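# Swap the switch's two optical modules for tray modules

## Task

Take out the two optical modules plugged into the switch, pulling each old one by its tab, and put in modules taken from the trays in their place, label facing up, each pushed fully home so it latches; swap as many of the two as possible.

## Robot and tools

Robot: two UR7e-type arms, left_arm and right_arm, each ending in a Robotiq 140 two-finger gripper whose fingers cannot fold. Base roots in the scene frame: left_arm at (+0.056, +0.526, 0) m and right_arm at (-0.066, -0.503, 0) m, both turned only about 1 degree about z. A two-camera stand sits behind the arms. Loose objects may sometimes get a brief outside nudge.

Frames: the scene frame has its origin at table-top height midway between the arms, +z up, +x out over the table, and left_arm on the +y side. Image sides do not match arm names. Result positions (m), quaternions (wxyz) and velocities (m/s, rad/s) use this frame. Motion commands are offsets along the axes of each arm's own Hand target. On the gripper, the fingers point along +z and open and close along y. end_effector_position is the point between the pads when closed; fingertips extend about 33 mm past it at small openings and about 9 mm when wide open.

A command row: 18 numbers, each in [-1, 1], always covering both arms. Left first: dx, dy, dz, rx, ry, rz, gripper position, force_limit, speed; then the same nine for the right. The six pose numbers are an offset from the Hand target held when the action or move began, scaled so 1.0 = 0.6 m or 180 degrees; rx, ry, rz form a single rotation vector. Every row in one action or move counts from that same start, not from the row before, but each new call starts from the updated Hand target, so resending an offset moves the arm again. All zeros re-request the current Hand target. The three gripper numbers are absolute settings, not offsets: position +1 = 140 mm open, about -0.8 = pads touching, -1 = close until blocked; force_limit -1..+1 (roughly 14 N to 58 N on a slow close; faster closes grip harder); speed -1..+1 (about 30 to 250 mm/s). Both start at +1. To keep a gripper unchanged, resend its last three numbers; 0 is a real setting.

Tools:
- execute_actions(actions, cameras): actions is a list of actions; each action is up to 15 rows, one per 1/30 s step, lasting 0.5 s; a short action repeats its last row. An empty list returns state plus all camera images.
- move(target, speed, blend, stop_force, zero, blocking, cameras): straight-line path for each gripper to one row, or through a list of up to 15 rows, all offsets from the starting Hand targets. speed in m/s, 0.002 to 3.6, default 0.25 (turning up to twice that in rad/s), one value or one per target. blend in m rounds corners of a list; 0 stops at each. stop_force in N, 3 to 120, ends an arm's path when its wrist sensor feels that much push against its travel; omit it when moving away from something the gripper presses on; unreliable while the gripper rotates. zero (default true) re-zeroes before the move. blocking=false returns after about 0.5 s while it continues (not allowed with stop_force). The whole move is capped at 10 s. Paths do not avoid obstacles or the other arm; avoid routing near an arm's own base.
- wait(seconds 0 to 10), stop() to brake a running move, zoom_image(camera, region [x0, y0, x1, y1] in pixels, at most 504 by 504, only for a camera in the latest images), zero_wrist_force(arm), read_manual(section), finished_scene(scene=1).
Cameras: cam_head_left, cam_head_right, cam_high, cam_low, cam_left_wrist, cam_right_wrist, all 672x504; pass names or ["all"].

Reading results: Hand target is the last commanded pose after clipping; the gripper often rests a bit short and a fresh command (even zeros) asks again. The move: line reports done, off_target, moving, held or fault, plus limits=paced (pose clipped) or limits=held (steps withheld). object_status: 0 moving, 1 blocked while opening, 2 blocked while closing (a grip), 3 reached the command or pads met (maybe nothing held). position_measured is in counts: 3 open, about 75 = 100 mm, 139 = 60 mm, 200 = 20 mm, 230 pads together. Wrist force and torque are in the end effector's axes, a push from a surface showing as force into the arm. Joint torques include the arm's weight. Missing velocity or temperature lines mean little changed.

Cautions: each step the commanded orientation is clipped to 32 degrees from the measured one. Outside force near 150 N, or contact torque at a joint limit (130 N m big joints, 24.3 N m wrists), stops the arm for 10 s. The arms are stiff, so aiming even slightly beyond a firm contact can trigger this; approach slowly with stop_force. Any bump or squeeze between the two arms can end the scene; the clearance check does not always prevent it. Never let a part drop or leave the table; do not release parts while moving, slam into fixed items, or twist held parts hard. Holding loads or straining toward unreachable poses heats motors (warning at 70 °C, forced stop at 85 °C). The robot keeps running while you think, and only the final, hands-off state counts when finishing.

Each tool is called after "Emit:" in YAML: its name, and indented under it one key for each argument.

## Session

Emit:
execute_actions:
  actions: []

Scene clock: 0.00 s.
left_arm: end_effector_position=(+0.7949, -0.2626, +0.2400) position_measured=3 object_status=3 end_effector_quat_wxyz=(+0.181, +0.816, -0.293, +0.465) | right_arm: end_effector_position=(+0.1268, -0.4168, +0.1703) position_measured=3 object_status=3 end_effector_quat_wxyz=(-0.069, -0.362, +0.891, -0.266)
Joint positions: left_arm=[-1.001 -0.537 0.715 -2.774 -1.312 2.961] | right_arm=[0.53 -2.089 2.281 -1.534 -2.083 -0.197]
Joint velocities: within noise
Joint torques (N m): no reading
Motor temperatures (°C): left_arm=[25 25 25 31 32 33] | right_arm=[28 26 27 36 30 30]
Wrist force (N): no reading
Wrist torque (N m): no reading
Wrist force, peak (N): no reading
Hand target: left_arm +0.7949, -0.2626, +0.2400; +0.181, +0.816, -0.293, +0.465 | right_arm +0.1268, -0.4168, +0.1703; -0.069, -0.362, +0.891, -0.266
Tool commands: left_gripper/position=+1.0 left_gripper/force_limit=+1.0 left_gripper/speed=+1.0 right_gripper/position=+1.0 right_gripper/force_limit=+1.0 right_gripper/speed=+1.0

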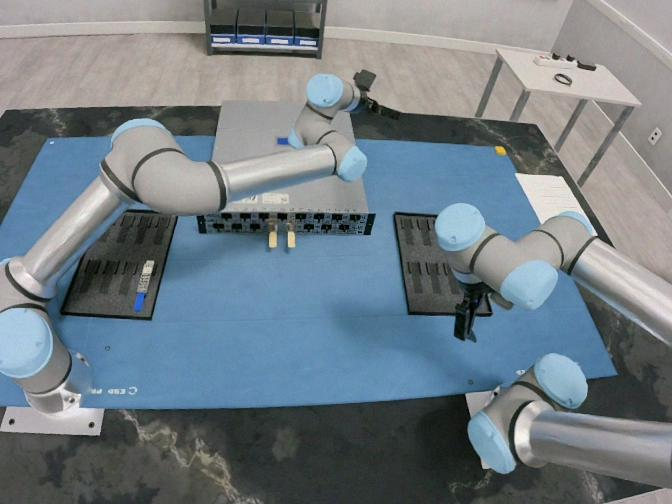

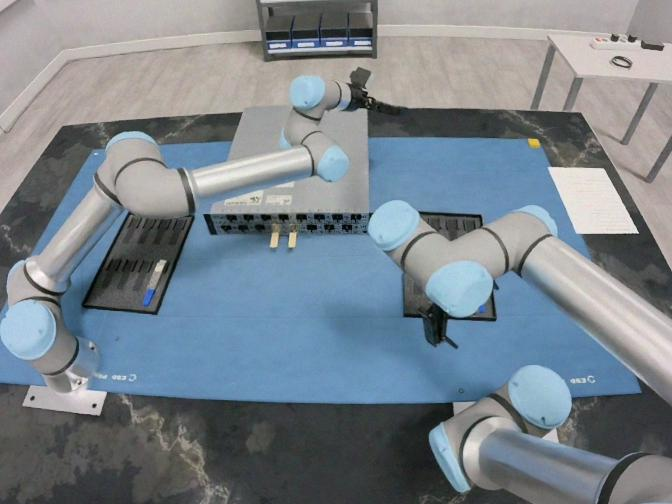

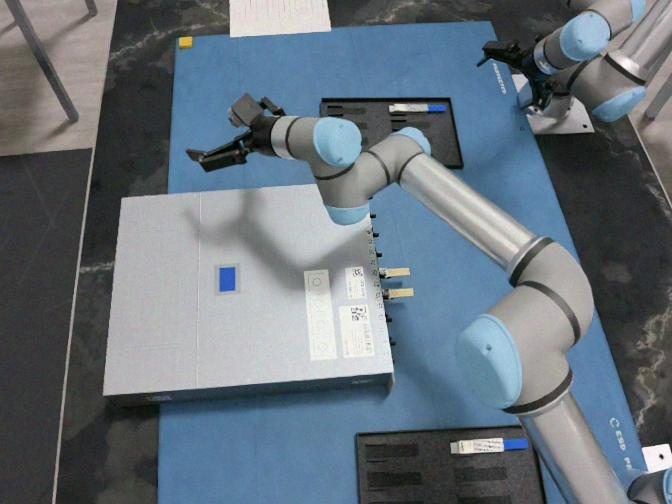

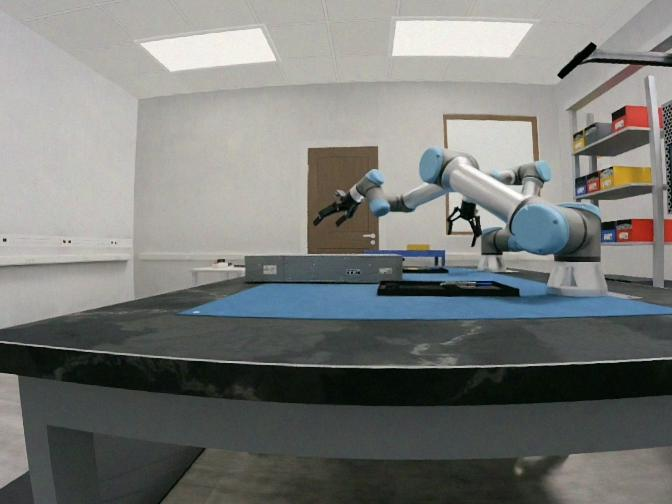

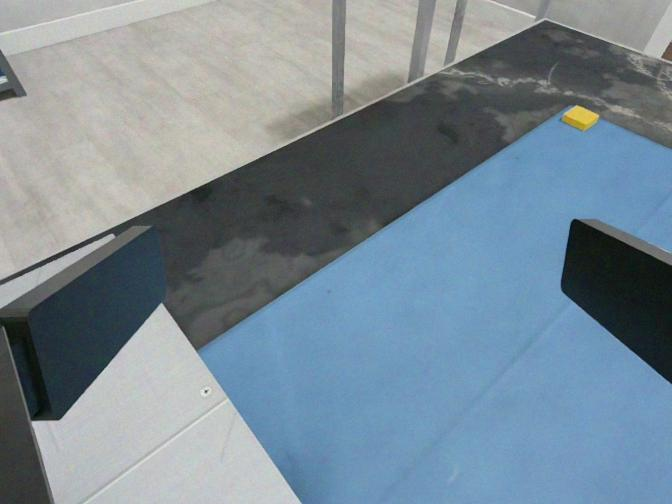

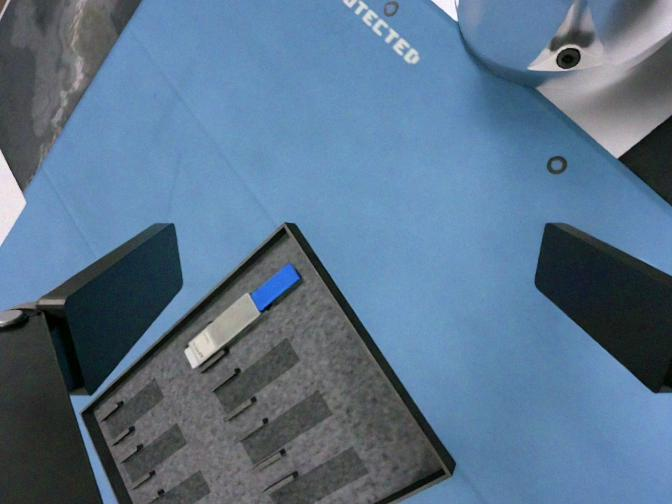

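Emit:
zoom_image:
  camera: "cam_head_left"
  region: [190, 190, 390, 270]

Emit:
zoom_image:
  camera: "cam_head_left"
  region: [50, 200, 200, 330]

Emit:
zoom_image:
  camera: "cam_right_wrist"
  region: [80, 210, 460, 504]

Emit:
zoom_image:
  camera: "cam_high"
  region: [320, 180, 460, 400]

Emit:
zoom_image:
  camera: "cam_high"
  region: [340, 400, 560, 504]

Scaled by 2.520 from the camera's 672x504 image, which has a finer 960x720 frame.

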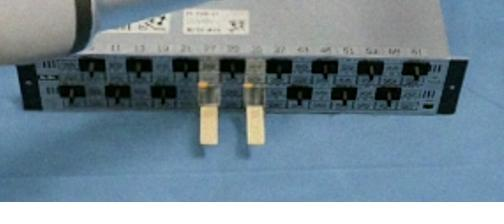

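Scaled by 3.360 from the camera's 672x504 image, which has a finer 960x720 frame.

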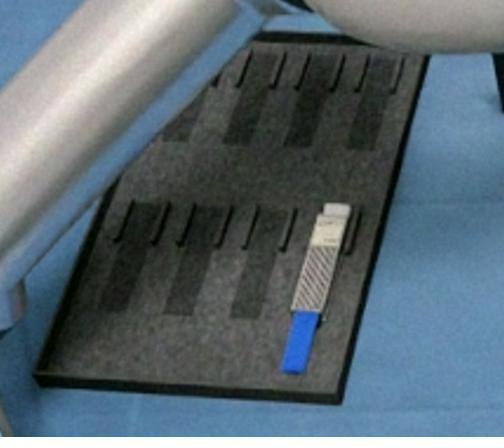

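Scaled by 1.326 from the camera's 672x504 image, which has a finer 960x720 frame.

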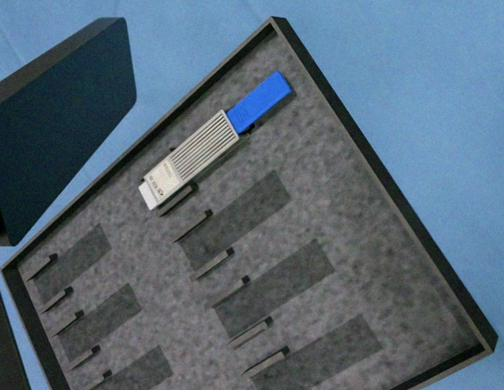

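Scaled by 2.291 from the camera's 672x504 image, which has a finer 960x720 frame.

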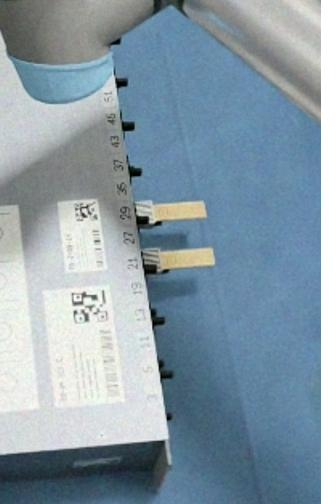

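Scaled by 2.291 from the camera's 672x504 image, which has a finer 960x720 frame.

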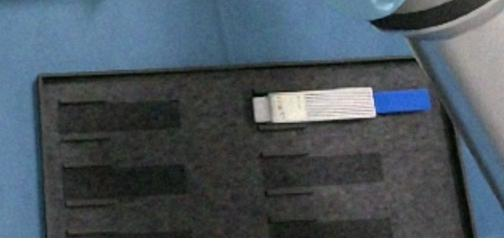

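Emit:
move:
  target: [-0.5, -0.229, -0.977, 0.1643, -0.156, -0.1548, 1, 1, 1, -0.465, 0.280, -0.372, 0.447, -0.008, -0.543, 1, 1, 1]
  speed: 0.7
  cameras: ["all"]

Scene clock: 334.67 s.
left_arm: end_effector_position=(+0.4540, +0.1754, +0.2658) position_measured=3 object_status=3 end_effector_quat_wxyz=(+0.033, +0.952, -0.053, +0.300) | right_arm: end_effector_position=(+0.1692, -0.1701, +0.1912) position_measured=3 object_status=3 end_effector_quat_wxyz=(+0.036, +0.742, -0.396, +0.540)
Joint positions: left_arm=[-1.3 -1.839 2.043 -2.055 -1.018 2.016] | right_arm=[1.318 -1.454 2.025 -1.583 -2.631 -0.526]
Joint torques (N m): left_arm=[-6.82 -22.62 -21.14 -1.51 3.59 -1.75] | right_arm=[-10.65 -33.95 -26.72 -0.5 0.85 1.84]
Wrist force (N): left_arm=[0.1 0.0 -0.2] | right_arm=[-0.3 -1.0 0.2]
Wrist torque (N m): left_arm=[0.12 -0.08 0.03] | right_arm=[-0.24 0.38 -0.15]
Wrist force, peak (N): left_arm=[-0.8 -1.2 -1.0] | right_arm=[-8.6 -1.5 -4.0]
Hand target: left_arm +0.4540, +0.1754, +0.2658; +0.033, +0.952, -0.053, +0.300 (not the last commanded pose) | right_arm +0.1692, -0.1701, +0.1912; +0.036, +0.742, -0.396, +0.540 (not the last commanded pose)
Off the commanded pose: left_arm 0.117 m, 9 deg | right_arm 0.144 m, 47 deg.
move: held (right_arm; a check stopped the path), off_target (left_arm; braked when a check withheld steps of right_arm); limits=held
pose unreachable (right arm): on one or more control steps of this call, first in action 0 (counted from 0), this arm could not follow its commanded pose, so it was not sent that pose on those steps. It may still have moved: this result reports where it is.
cause: moving toward the commanded pose would bring two parts of the arm too close to each other (its gripper and another part of the arm, with joints 4 (wrist 1) to 6 (wrist 3) between them, 12 mm apart when it was first held).

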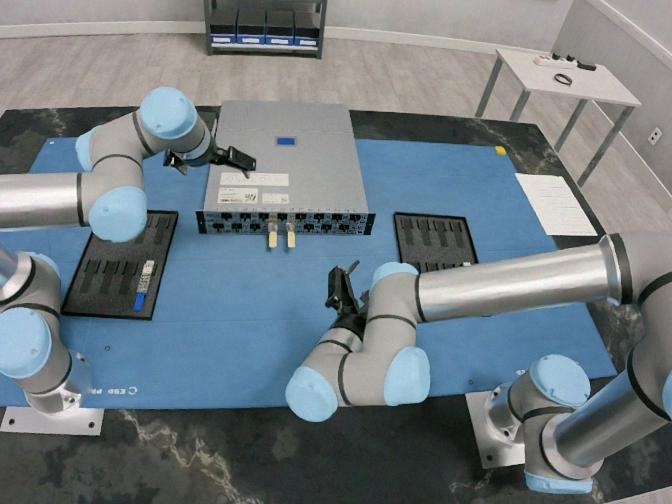

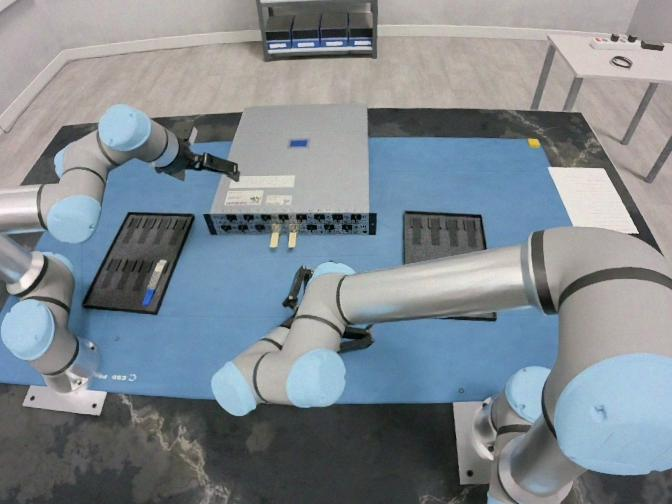

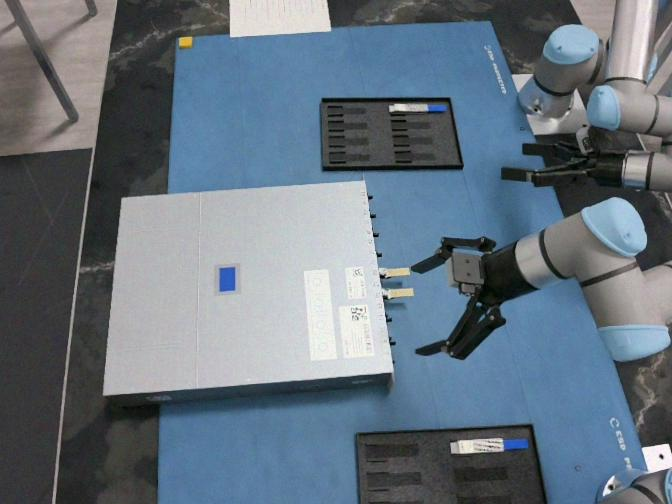

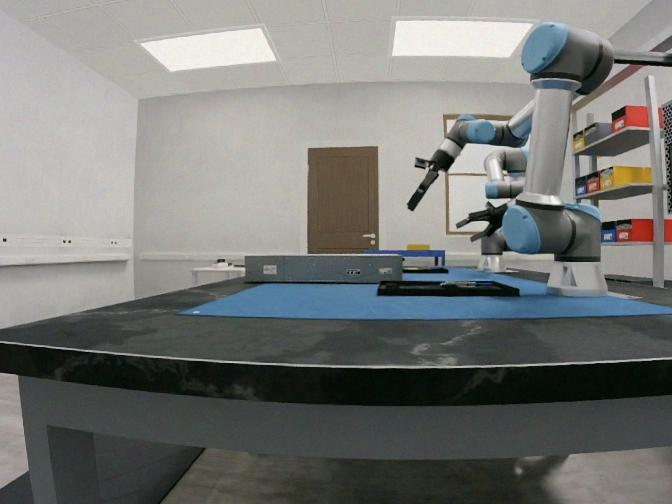

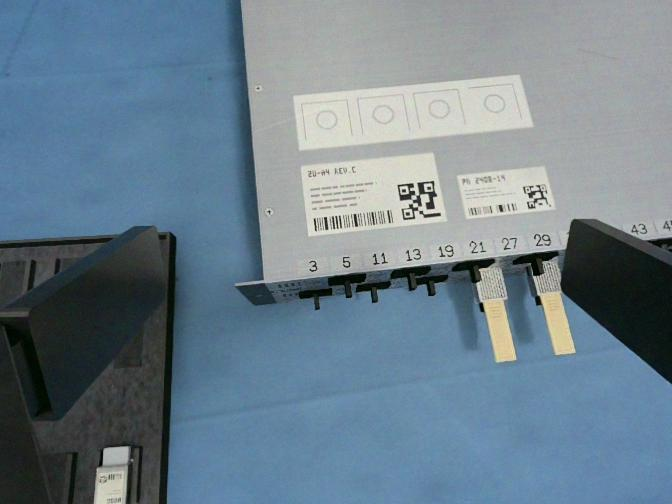

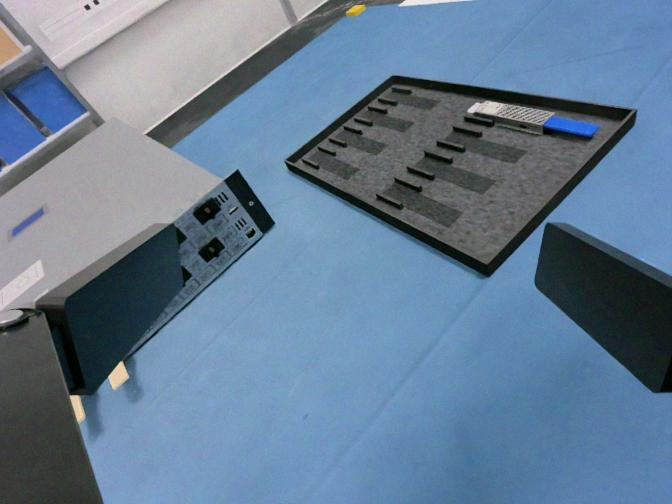

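Emit:
zoom_image:
  camera: "cam_left_wrist"
  region: [240, 200, 620, 400]

Emit:
zoom_image:
  camera: "cam_left_wrist"
  region: [60, 420, 180, 504]

Emit:
zoom_image:
  camera: "cam_right_wrist"
  region: [60, 160, 300, 340]

Emit:
zoom_image:
  camera: "cam_right_wrist"
  region: [440, 80, 640, 200]

Emit:
zoom_image:
  camera: "cam_high"
  region: [340, 180, 440, 300]

Scaled by 1.326 from the camera's 672x504 image, which has a finer 960x720 frame.

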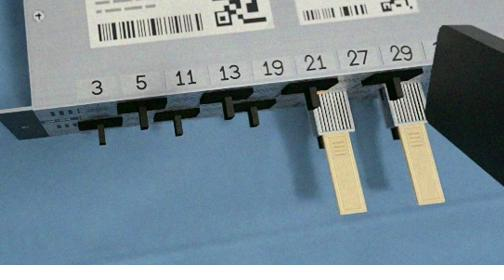

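Scaled by 4.200 from the camera's 672x504 image, which has a finer 960x720 frame.

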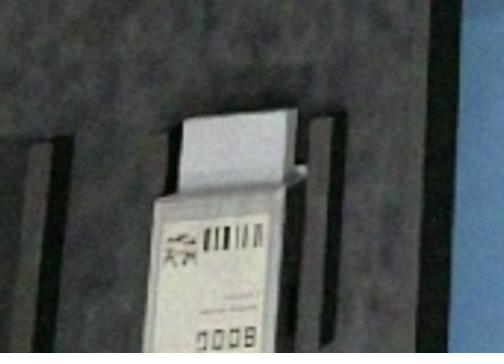

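Scaled by 2.100 from the camera's 672x504 image, which has a finer 960x720 frame.

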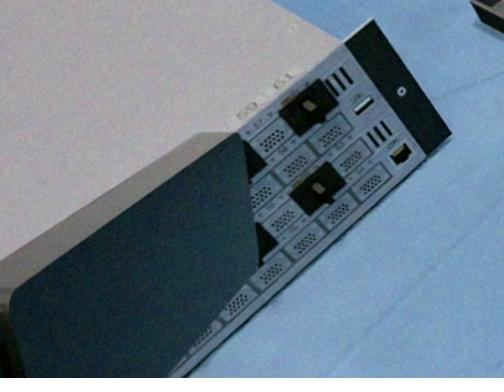

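Scaled by 2.520 from the camera's 672x504 image, which has a finer 960x720 frame.

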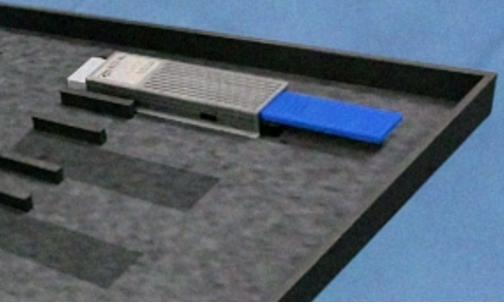

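Scaled by 4.200 from the camera's 672x504 image, which has a finer 960x720 frame.

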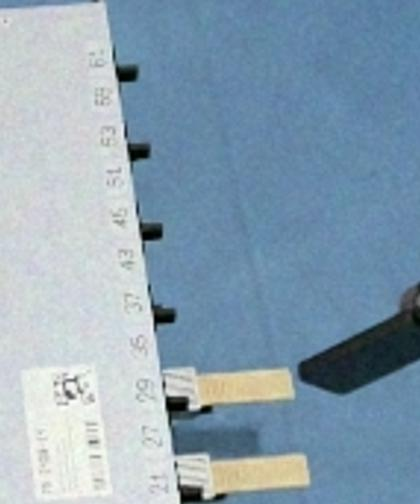

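Emit:
move:
  target: [-0.2653, 0.2677, 0.1617, 0.0344, 0.111, -0.0204, 1, 1, 1, 0.3653, 0.1452, 0.243, 0.0483, -0.3247, -0.2685, 1, 1, 1]
  speed: 0.5
  cameras: ["cam_left_wrist", "cam_right_wrist", "cam_head_left"]

Scene clock: 495.57 s.
left_arm: end_effector_position=(+0.3601, +0.0196, +0.1000) position_measured=3 object_status=3 end_effector_quat_wxyz=(+0.000, +0.887, +0.000, +0.462) | right_arm: end_effector_position=(+0.2501, -0.4200, +0.2800) position_measured=3 object_status=3 end_effector_quat_wxyz=(+0.000, +0.996, +0.000, +0.087)
Joint positions: left_arm=[-1.723 -1.306 2.069 -2.1 -0.631 1.283] | right_arm=[-0.183 -2.187 2.033 -1.588 -1.537 -3.337]
Joint torques (N m): left_arm=[-6.22 -22.37 -30.6 -0.78 4.27 -1.7] | right_arm=[-11.53 11.95 -31.39 -2.16 3.23 -1.71]
Wrist force (N): left_arm=[0.2 -0.1 0.1] | right_arm=[-0.4 0.2 0.9]
Wrist torque (N m): left_arm=[0.02 -0.05 0.10] | right_arm=[-0.08 -0.03 -0.11]
Wrist force, peak (N): left_arm=[1.0 -0.7 -0.7] | right_arm=[-1.7 -1.3 -0.3]
Hand target: left_arm +0.3601, +0.0196, +0.1000; +0.000, +0.887, +0.000, +0.462 | right_arm +0.2501, -0.4200, +0.2800; +0.000, +0.996, +0.000, +0.087
Off the commanded pose: left_arm 0.000 m, 0 deg | right_arm 0.000 m, 0 deg.
move: done
Images, in order (width x height): cam_head_left 672x504, cam_left_wrist 672x504, cam_right_wrist 672x504.

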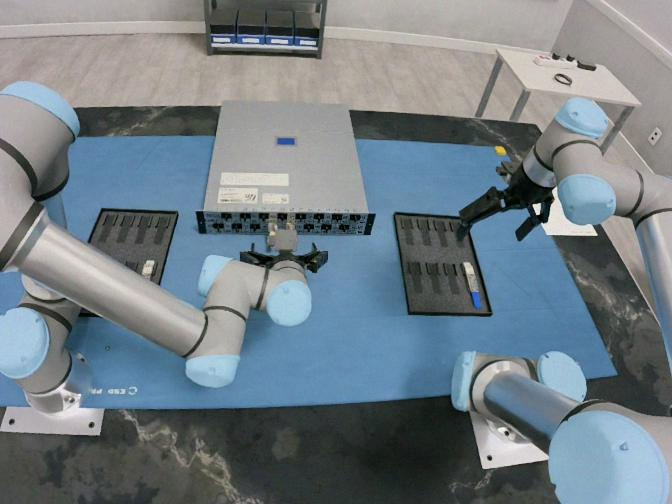

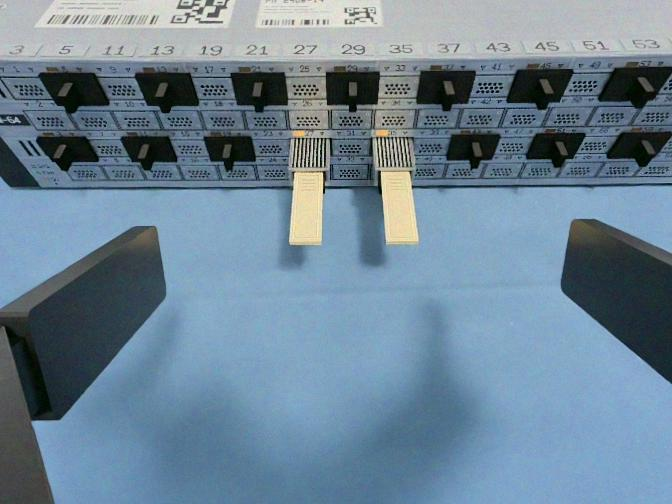

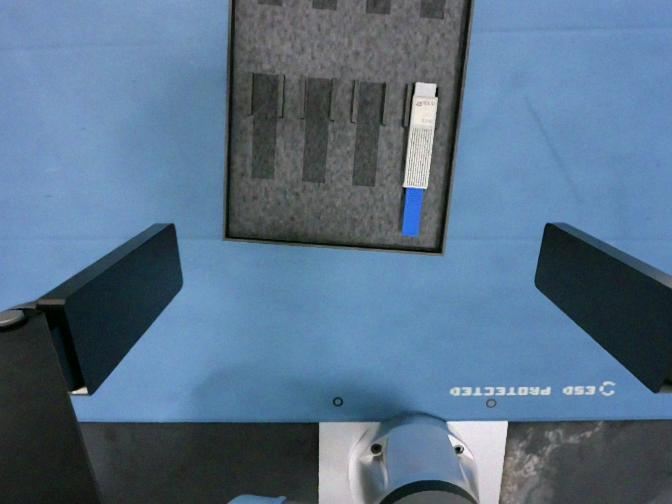

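Emit:
zoom_image:
  camera: "cam_left_wrist"
  region: [200, 30, 500, 255]

Emit:
zoom_image:
  camera: "cam_right_wrist"
  region: [220, 60, 480, 255]

Emit:
zoom_image:
  camera: "cam_right_wrist"
  region: [380, 70, 460, 130]

Scaled by 1.680 from the camera's 672x504 image, which has a finer 960x720 frame.

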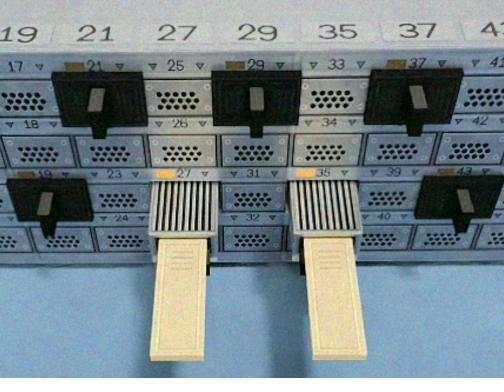

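Scaled by 1.938 from the camera's 672x504 image, which has a finer 960x720 frame.

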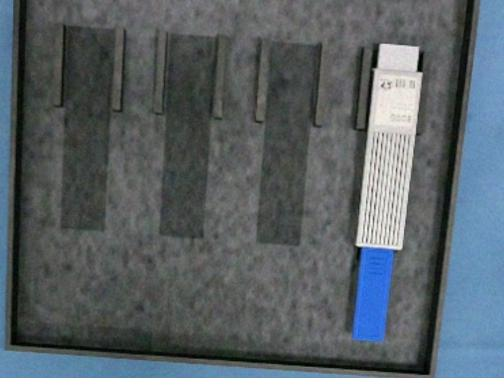

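Scaled by 6.300 from the camera's 672x504 image, which has a finer 960x720 frame.

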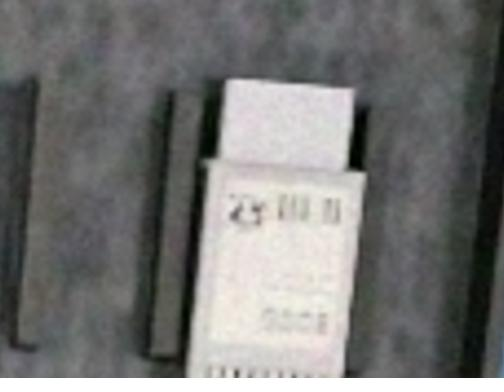

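Emit:
move:
  target: [0.067, -0.0402, 0.0811, 0, -0.1944, 0, -0.443, 0, 0, -0.017, 0.1072, 0.2678, -0.0059, 0.0555, 0.022, -0.42, 0, 0]
  speed: 0.3
  cameras: ["cam_left_wrist", "cam_right_wrist", "cam_low", "cam_high"]

Scene clock: 732.27 s.
left_arm: end_effector_position=(+0.4230, +0.0438, +0.1050) position_measured=185 object_status=3 end_effector_quat_wxyz=(+0.000, +0.985, +0.000, +0.174) | right_arm: end_effector_position=(+0.2680, -0.4843, +0.1200) position_measured=182 object_status=3 end_effector_quat_wxyz=(+0.006, +0.984, -0.035, +0.174)
Joint positions: left_arm=[-1.305 -1.359 1.863 -2.165 -1.233 1.835] | right_arm=[-0.49 -2.321 2.558 -2.128 -1.427 -3.552]
Joint torques (N m): left_arm=[6.19 -23.79 -35.01 -1.49 -1.09 1.71] | right_arm=[-9.04 16.69 -19.16 -4.62 3.38 -1.7]
Wrist force (N): left_arm=[0.1 0.1 -0.2] | right_arm=[-0.4 0.4 1.0]
Wrist torque (N m): left_arm=[0.21 -0.15 -0.15] | right_arm=[-0.04 0.00 -0.12]
Wrist force, peak (N): left_arm=[1.2 -0.3 -0.3] | right_arm=[-1.2 0.7 1.9]
Hand target: left_arm +0.4230, +0.0438, +0.1050; +0.000, +0.985, +0.000, +0.174 | right_arm +0.2681, -0.4843, +0.1200; +0.006, +0.984, -0.035, +0.174
Off the commanded pose: left_arm 0.000 m, 0 deg | right_arm 0.000 m, 0 deg.
move: done
Images, in order (width x height): cam_high 672x504, cam_low 672x504, cam_left_wrist 672x504, cam_right_wrist 672x504.

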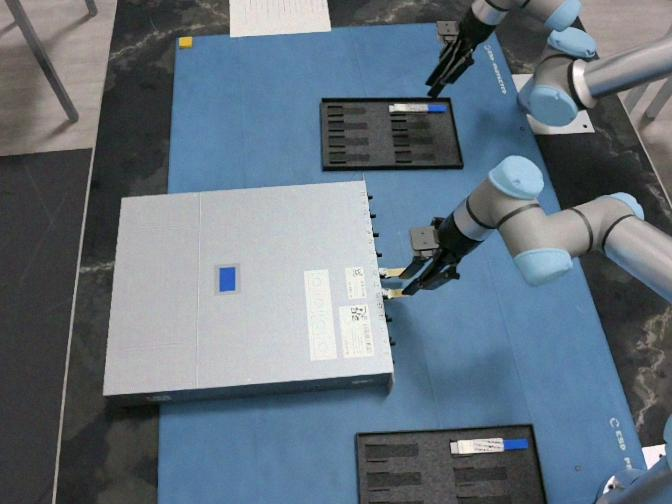

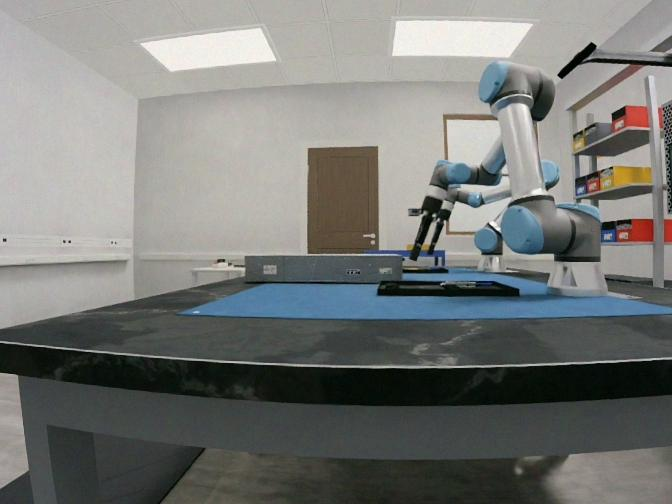

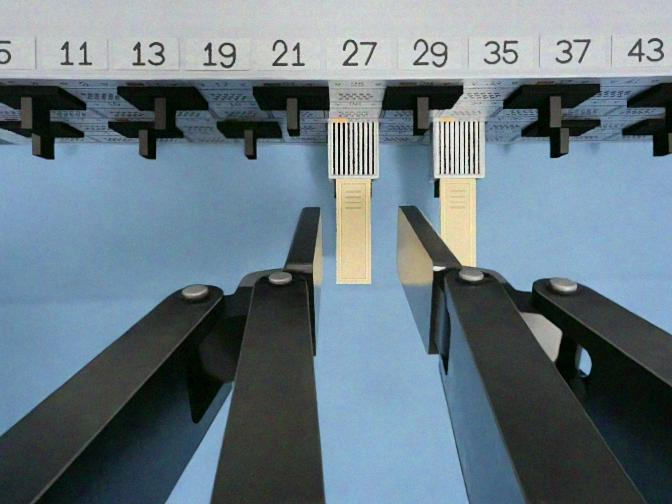

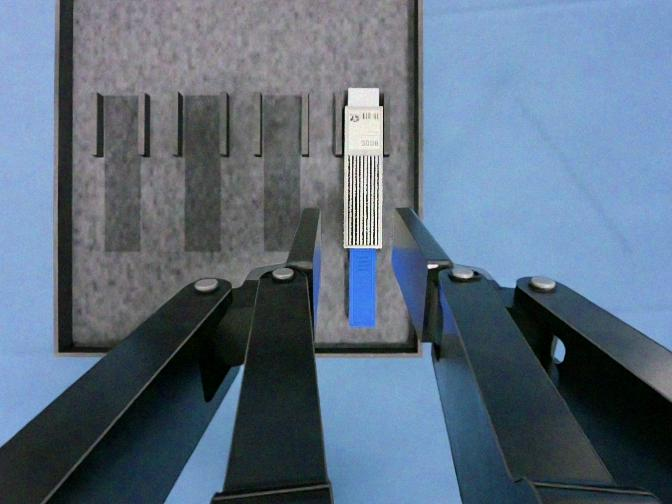

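Emit:
zoom_image:
  camera: "cam_left_wrist"
  region: [280, 60, 520, 300]

Emit:
zoom_image:
  camera: "cam_right_wrist"
  region: [280, 80, 440, 360]

Emit:
zoom_image:
  camera: "cam_low"
  region: [360, 190, 480, 300]

Scaled by 2.100 from the camera's 672x504 image, which has a finer 960x720 frame.

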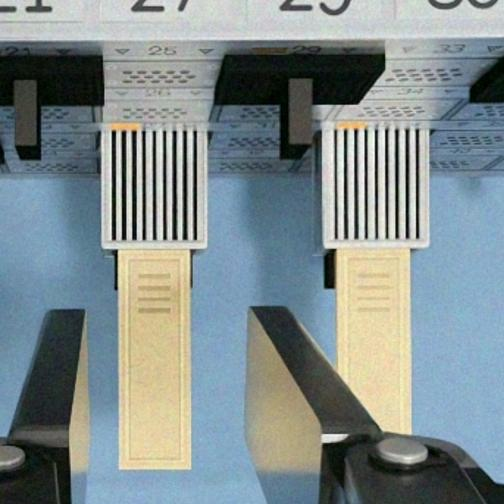

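Scaled by 1.800 from the camera's 672x504 image, which has a finer 960x720 frame.

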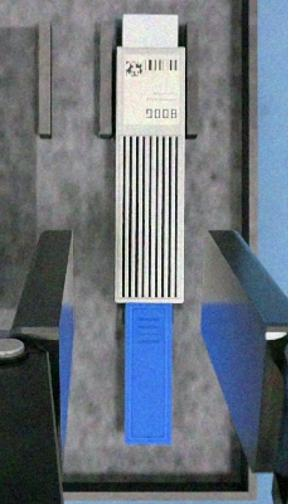

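Scaled by 4.200 from the camera's 672x504 image, which has a finer 960x720 frame.

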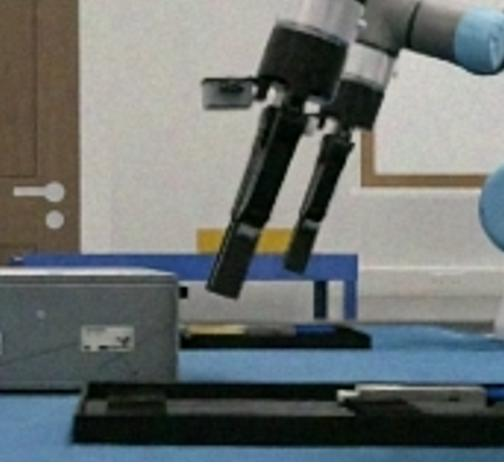

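Emit:
move:
  target: [-0.0135, -0.0012, 0.0615, 0, 0, 0, -0.443, 0, 0, -0.0203, 0.0137, 0.0902, 0, 0, 0, -0.42, 0, 0]
  speed: 0.08
  stop_force: 8
  cameras: ["cam_left_wrist", "cam_right_wrist"]

Scene clock: 829.63 s.
left_arm: end_effector_position=(+0.4280, +0.0445, +0.0676) position_measured=185 object_status=3 end_effector_quat_wxyz=(+0.000, +0.985, +0.000, +0.174) | right_arm: end_effector_position=(+0.2745, -0.4930, +0.0650) position_measured=182 object_status=3 end_effector_quat_wxyz=(+0.006, +0.984, -0.035, +0.174)
Joint positions: left_arm=[-1.296 -1.306 1.907 -2.266 -1.234 1.845] | right_arm=[-0.513 -2.201 2.676 -2.362 -1.419 -3.574]
Joint torques (N m): left_arm=[6.94 -25.2 -11.88 -5.33 -1.26 1.62] | right_arm=[9.37 13.34 -17.18 -4.97 -2.79 1.93]
Wrist force (N): left_arm=[0.2 0.2 -0.3] | right_arm=[-0.5 0.3 0.6]
Wrist torque (N m): left_arm=[0.22 -0.16 -0.16] | right_arm=[-0.08 0.03 -0.27]
Wrist force, peak (N): left_arm=[0.2 0.2 -0.8] | right_arm=[-0.7 0.4 1.4]
Hand target: left_arm +0.4280, +0.0445, +0.0676; +0.000, +0.985, +0.000, +0.174 | right_arm +0.2745, -0.4930, +0.0650; +0.006, +0.984, -0.035, +0.174
Off the commanded pose: left_arm 0.000 m, 0 deg | right_arm 0.000 m, 0 deg.
move: done
Images, in order (width x height): cam_left_wrist 672x504, cam_right_wrist 672x504.

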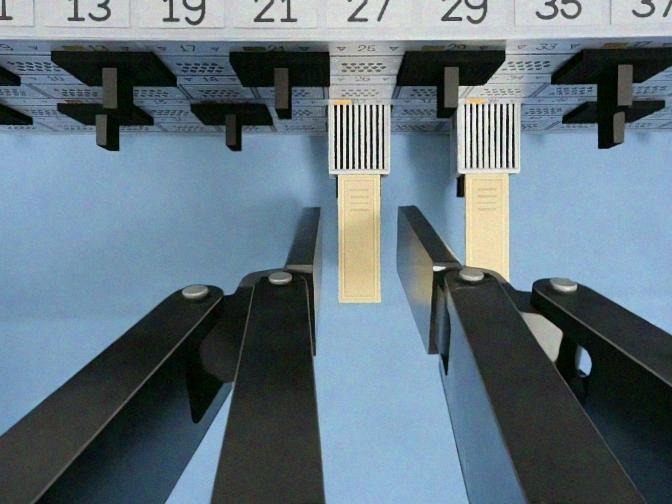

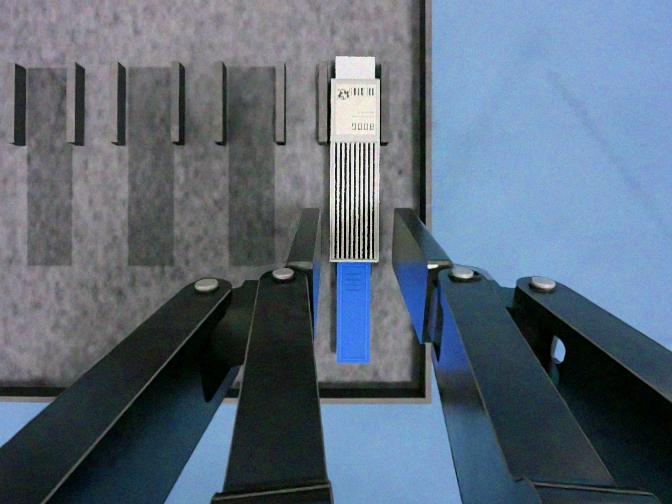

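Emit:
move:
  target: [0, 0, 0, 0, 0, 0, -1, 0.5, -0.6, -0.0133, 0, 0.0367, 0, 0, 0, -0.42, 0, 0]
  speed: 0.04
  stop_force: 6
  cameras: ["cam_left_wrist", "cam_right_wrist"]

Scene clock: 848.30 s.
left_arm: end_effector_position=(+0.4280, +0.0445, +0.0676) position_measured=211 object_status=2 end_effector_quat_wxyz=(+0.000, +0.985, +0.000, +0.174) | right_arm: end_effector_position=(+0.2746, -0.4930, +0.0416) position_measured=182 object_status=3 end_effector_quat_wxyz=(+0.006, +0.984, -0.035, +0.174)
Joint positions: left_arm=[-1.296 -1.306 1.907 -2.266 -1.234 1.845] | right_arm=[-0.513 -2.135 2.726 -2.478 -1.419 -3.574]
Joint torques (N m): left_arm=[5.08 -25.34 -15.38 -5.06 -0.63 0.91] | right_arm=[10.61 13.69 -15.22 -4.83 -2.78 1.91]
Wrist force (N): left_arm=[-0.9 -1.6 -7.1] | right_arm=[-0.5 0.4 0.8]
Wrist torque (N m): left_arm=[0.21 -0.14 -0.08] | right_arm=[-0.03 0.02 -0.27]
Wrist force, peak (N): left_arm=[-0.7 -1.8 -7.4] | right_arm=[-0.3 0.4 1.4]
Hand target: left_arm +0.4280, +0.0445, +0.0676; +0.000, +0.985, +0.000, +0.174 | right_arm +0.2746, -0.4930, +0.0416; +0.006, +0.984, -0.035, +0.174
Off the commanded pose: left_arm 0.000 m, 0 deg | right_arm 0.000 m, 0 deg.
move: done
Images, in order (width x height): cam_left_wrist 672x504, cam_right_wrist 672x504.

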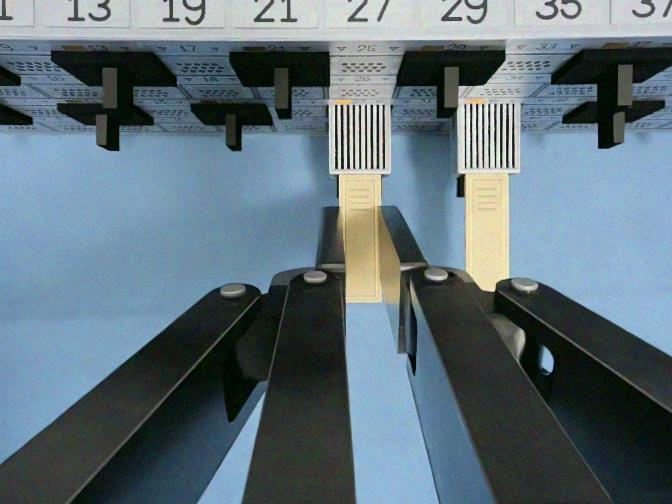

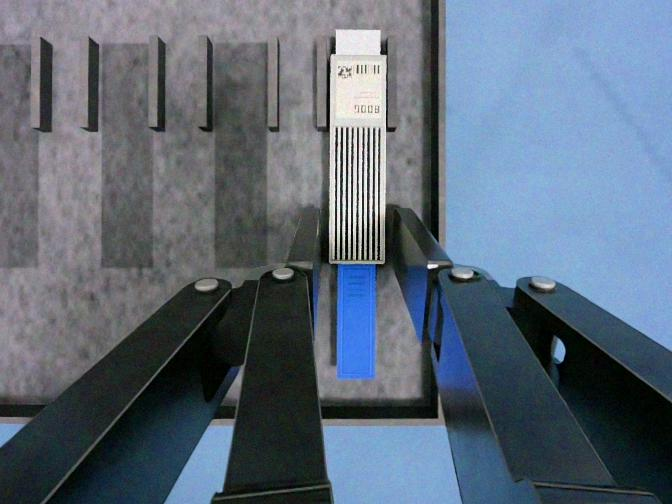

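Emit:
move:
  target:
    - [-0.1253, 0, -0.0456, 0, 0, 0, -1, 0.5, -0.6, -0.0011, 0, 0.0031, 0, 0, 0, -0.42, 0, 0]
    - [-0.1253, 0, -0.0456, 0, 0, 0, -1, 0.5, -0.6, -0.0011, 0, 0.0031, 0, 0, 0, -1, 1, -0.6]
  speed: 0.1
  cameras: ["cam_left_wrist", "cam_right_wrist"]

Scene clock: 878.63 s.
left_arm: end_effector_position=(+0.3480, +0.0445, +0.0676) position_measured=211 object_status=2 end_effector_quat_wxyz=(+0.000, +0.985, +0.000, +0.174) | right_arm: end_effector_position=(+0.2747, -0.4930, +0.0397) position_measured=200 object_status=0 end_effector_quat_wxyz=(+0.006, +0.984, -0.035, +0.174)
Joint positions: left_arm=[-1.448 -1.387 1.996 -2.219 -1.224 1.684] | right_arm=[-0.513 -2.128 2.731 -2.489 -1.419 -3.574]
Joint torques (N m): left_arm=[-6.27 -40.88 -12.29 -1.4 3.57 -1.67] | right_arm=[6.61 27.73 10.29 7.01 -3.01 1.72]
Wrist force (N): left_arm=[1.8 -0.9 0.6] | right_arm=[13.2 -4.4 -88.8]
Wrist torque (N m): left_arm=[0.00 -0.63 -0.02] | right_arm=[0.27 -0.98 -0.24]
Wrist force, peak (N): left_arm=[20.6 0.5 8.7] | right_arm=[-10.5 -5.9 -93.1]
Hand target: left_arm +0.3480, +0.0445, +0.0676; +0.000, +0.985, +0.000, +0.174 | right_arm +0.2746, -0.4930, +0.0396; +0.006, +0.984, -0.035, +0.174
Off the commanded pose: left_arm 0.000 m, 0 deg | right_arm 0.000 m, 0 deg.
move: done
Images, in order (width x height): cam_left_wrist 672x504, cam_right_wrist 672x504.

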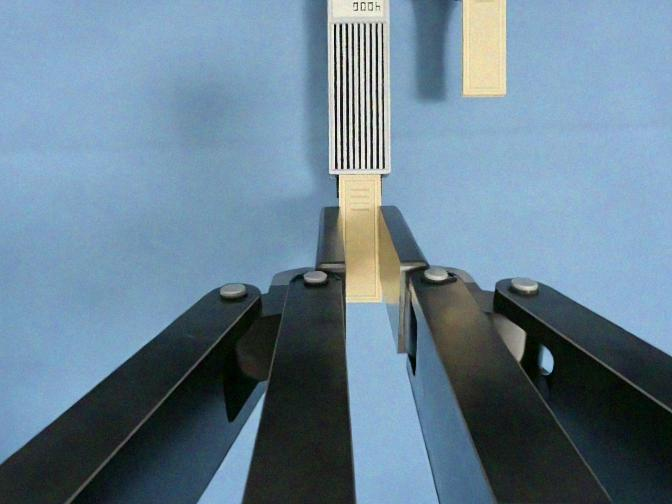

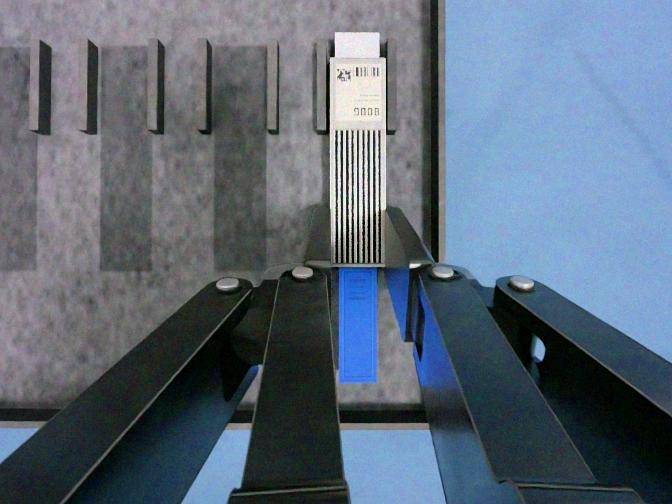

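Emit:
move:
  target: [-0.2105, -0.2092, -0.0455, 0, 0, 0, -1, 0.5, -0.6, 0.057, 0, -0.1566, 0, 0, 0, -1, 1, -0.6]
  speed: 0.15
  cameras: ["cam_left_wrist", "cam_right_wrist"]

Scene clock: 918.17 s.
left_arm: end_effector_position=(+0.2200, +0.1698, +0.0500) position_measured=211 object_status=2 end_effector_quat_wxyz=(+0.000, +0.985, +0.000, +0.174) | right_arm: end_effector_position=(+0.2746, -0.4930, +0.1395) position_measured=200 object_status=2 end_effector_quat_wxyz=(+0.006, +0.984, -0.035, +0.174)
Joint positions: left_arm=[-1.773 -1.764 2.389 -2.118 -1.23 1.339] | right_arm=[-0.513 -2.311 2.504 -2.08 -1.419 -3.574]
Joint torques (N m): left_arm=[-4.51 -21.14 -11.2 -0.77 3.38 -1.72] | right_arm=[-11.19 -5.79 -32.76 -2.63 3.24 -1.57]
Wrist force (N): left_arm=[1.8 -0.8 0.6] | right_arm=[-0.1 1.8 1.6]
Wrist torque (N m): left_arm=[0.01 -0.62 -0.04] | right_arm=[0.26 -0.16 -0.14]
Wrist force, peak (N): left_arm=[2.6 0.1 0.6] | right_arm=[13.2 -4.3 -89.6]
Hand target: left_arm +0.2199, +0.1699, +0.0500; +0.000, +0.985, +0.000, +0.174 | right_arm +0.2746, -0.4930, +0.1396; +0.006, +0.984, -0.035, +0.174
Off the commanded pose: left_arm 0.000 m, 0 deg | right_arm 0.000 m, 0 deg.
move: done
Images, in order (width x height): cam_left_wrist 672x504, cam_right_wrist 672x504.

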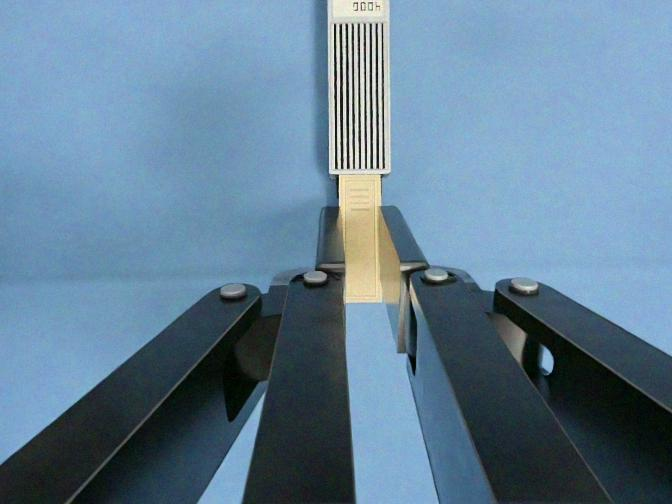

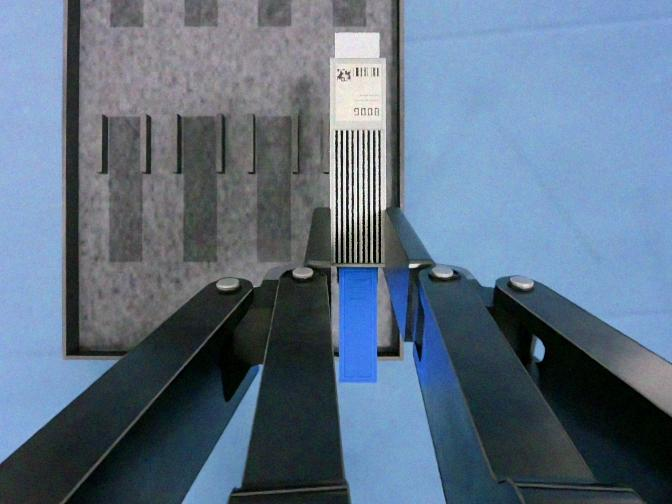

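Emit:
move:
  target: [-0.0114, 0, 0.0313, 0, 0, 0, -1, 0.5, -0.6, 0, 0, 0, 0, 0, 0, -1, 1, -0.6]
  speed: 0.03
  stop_force: 4
  cameras: ["cam_left_wrist"]

Scene clock: 935.63 s.
left_arm: end_effector_position=(+0.2199, +0.1700, +0.0349) position_measured=211 object_status=2 end_effector_quat_wxyz=(+0.000, +0.985, +0.000, +0.174) | right_arm: end_effector_position=(+0.2746, -0.4930, +0.1396) position_measured=200 object_status=2 end_effector_quat_wxyz=(+0.006, +0.984, -0.035, +0.174)
Joint positions: left_arm=[-1.773 -1.733 2.414 -2.173 -1.23 1.339] | right_arm=[-0.513 -2.311 2.504 -2.08 -1.419 -3.574]
Joint torques (N m): left_arm=[6.31 -22.32 -31.05 -1.18 -1.85 -1.12] | right_arm=[-10.48 -6.36 -32.7 -2.26 3.21 -1.73]
Wrist force (N): left_arm=[3.6 -1.5 -2.3] | right_arm=[0.0 1.4 1.6]
Wrist torque (N m): left_arm=[-0.04 -0.34 -0.04] | right_arm=[0.18 -0.17 -0.14]
Wrist force, peak (N): left_arm=[11.5 -22.1 -62.0] | right_arm=[0.0 1.7 1.8]
Hand target: left_arm +0.2199, +0.1700, +0.0349; +0.000, +0.985, +0.000, +0.174 (not the last commanded pose) | right_arm +0.2746, -0.4930, +0.1396; +0.006, +0.984, -0.035, +0.174
Off the commanded pose: left_arm 0.005 m, 0 deg | right_arm 0.000 m, 0 deg.
move: contact (left_arm)
Images, in order (width x height): cam_left_wrist 672x504.

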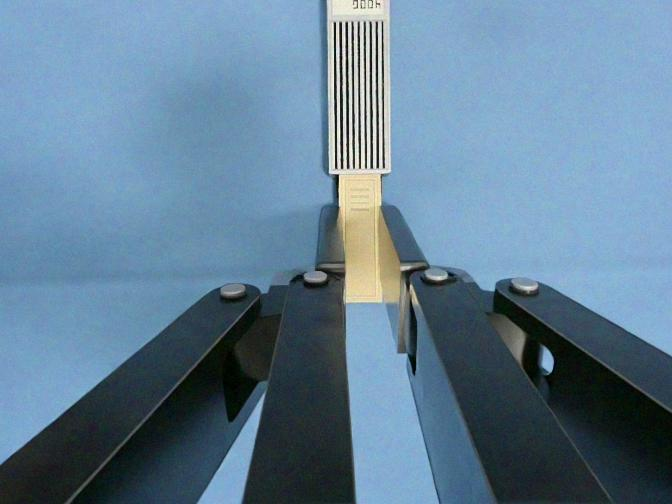

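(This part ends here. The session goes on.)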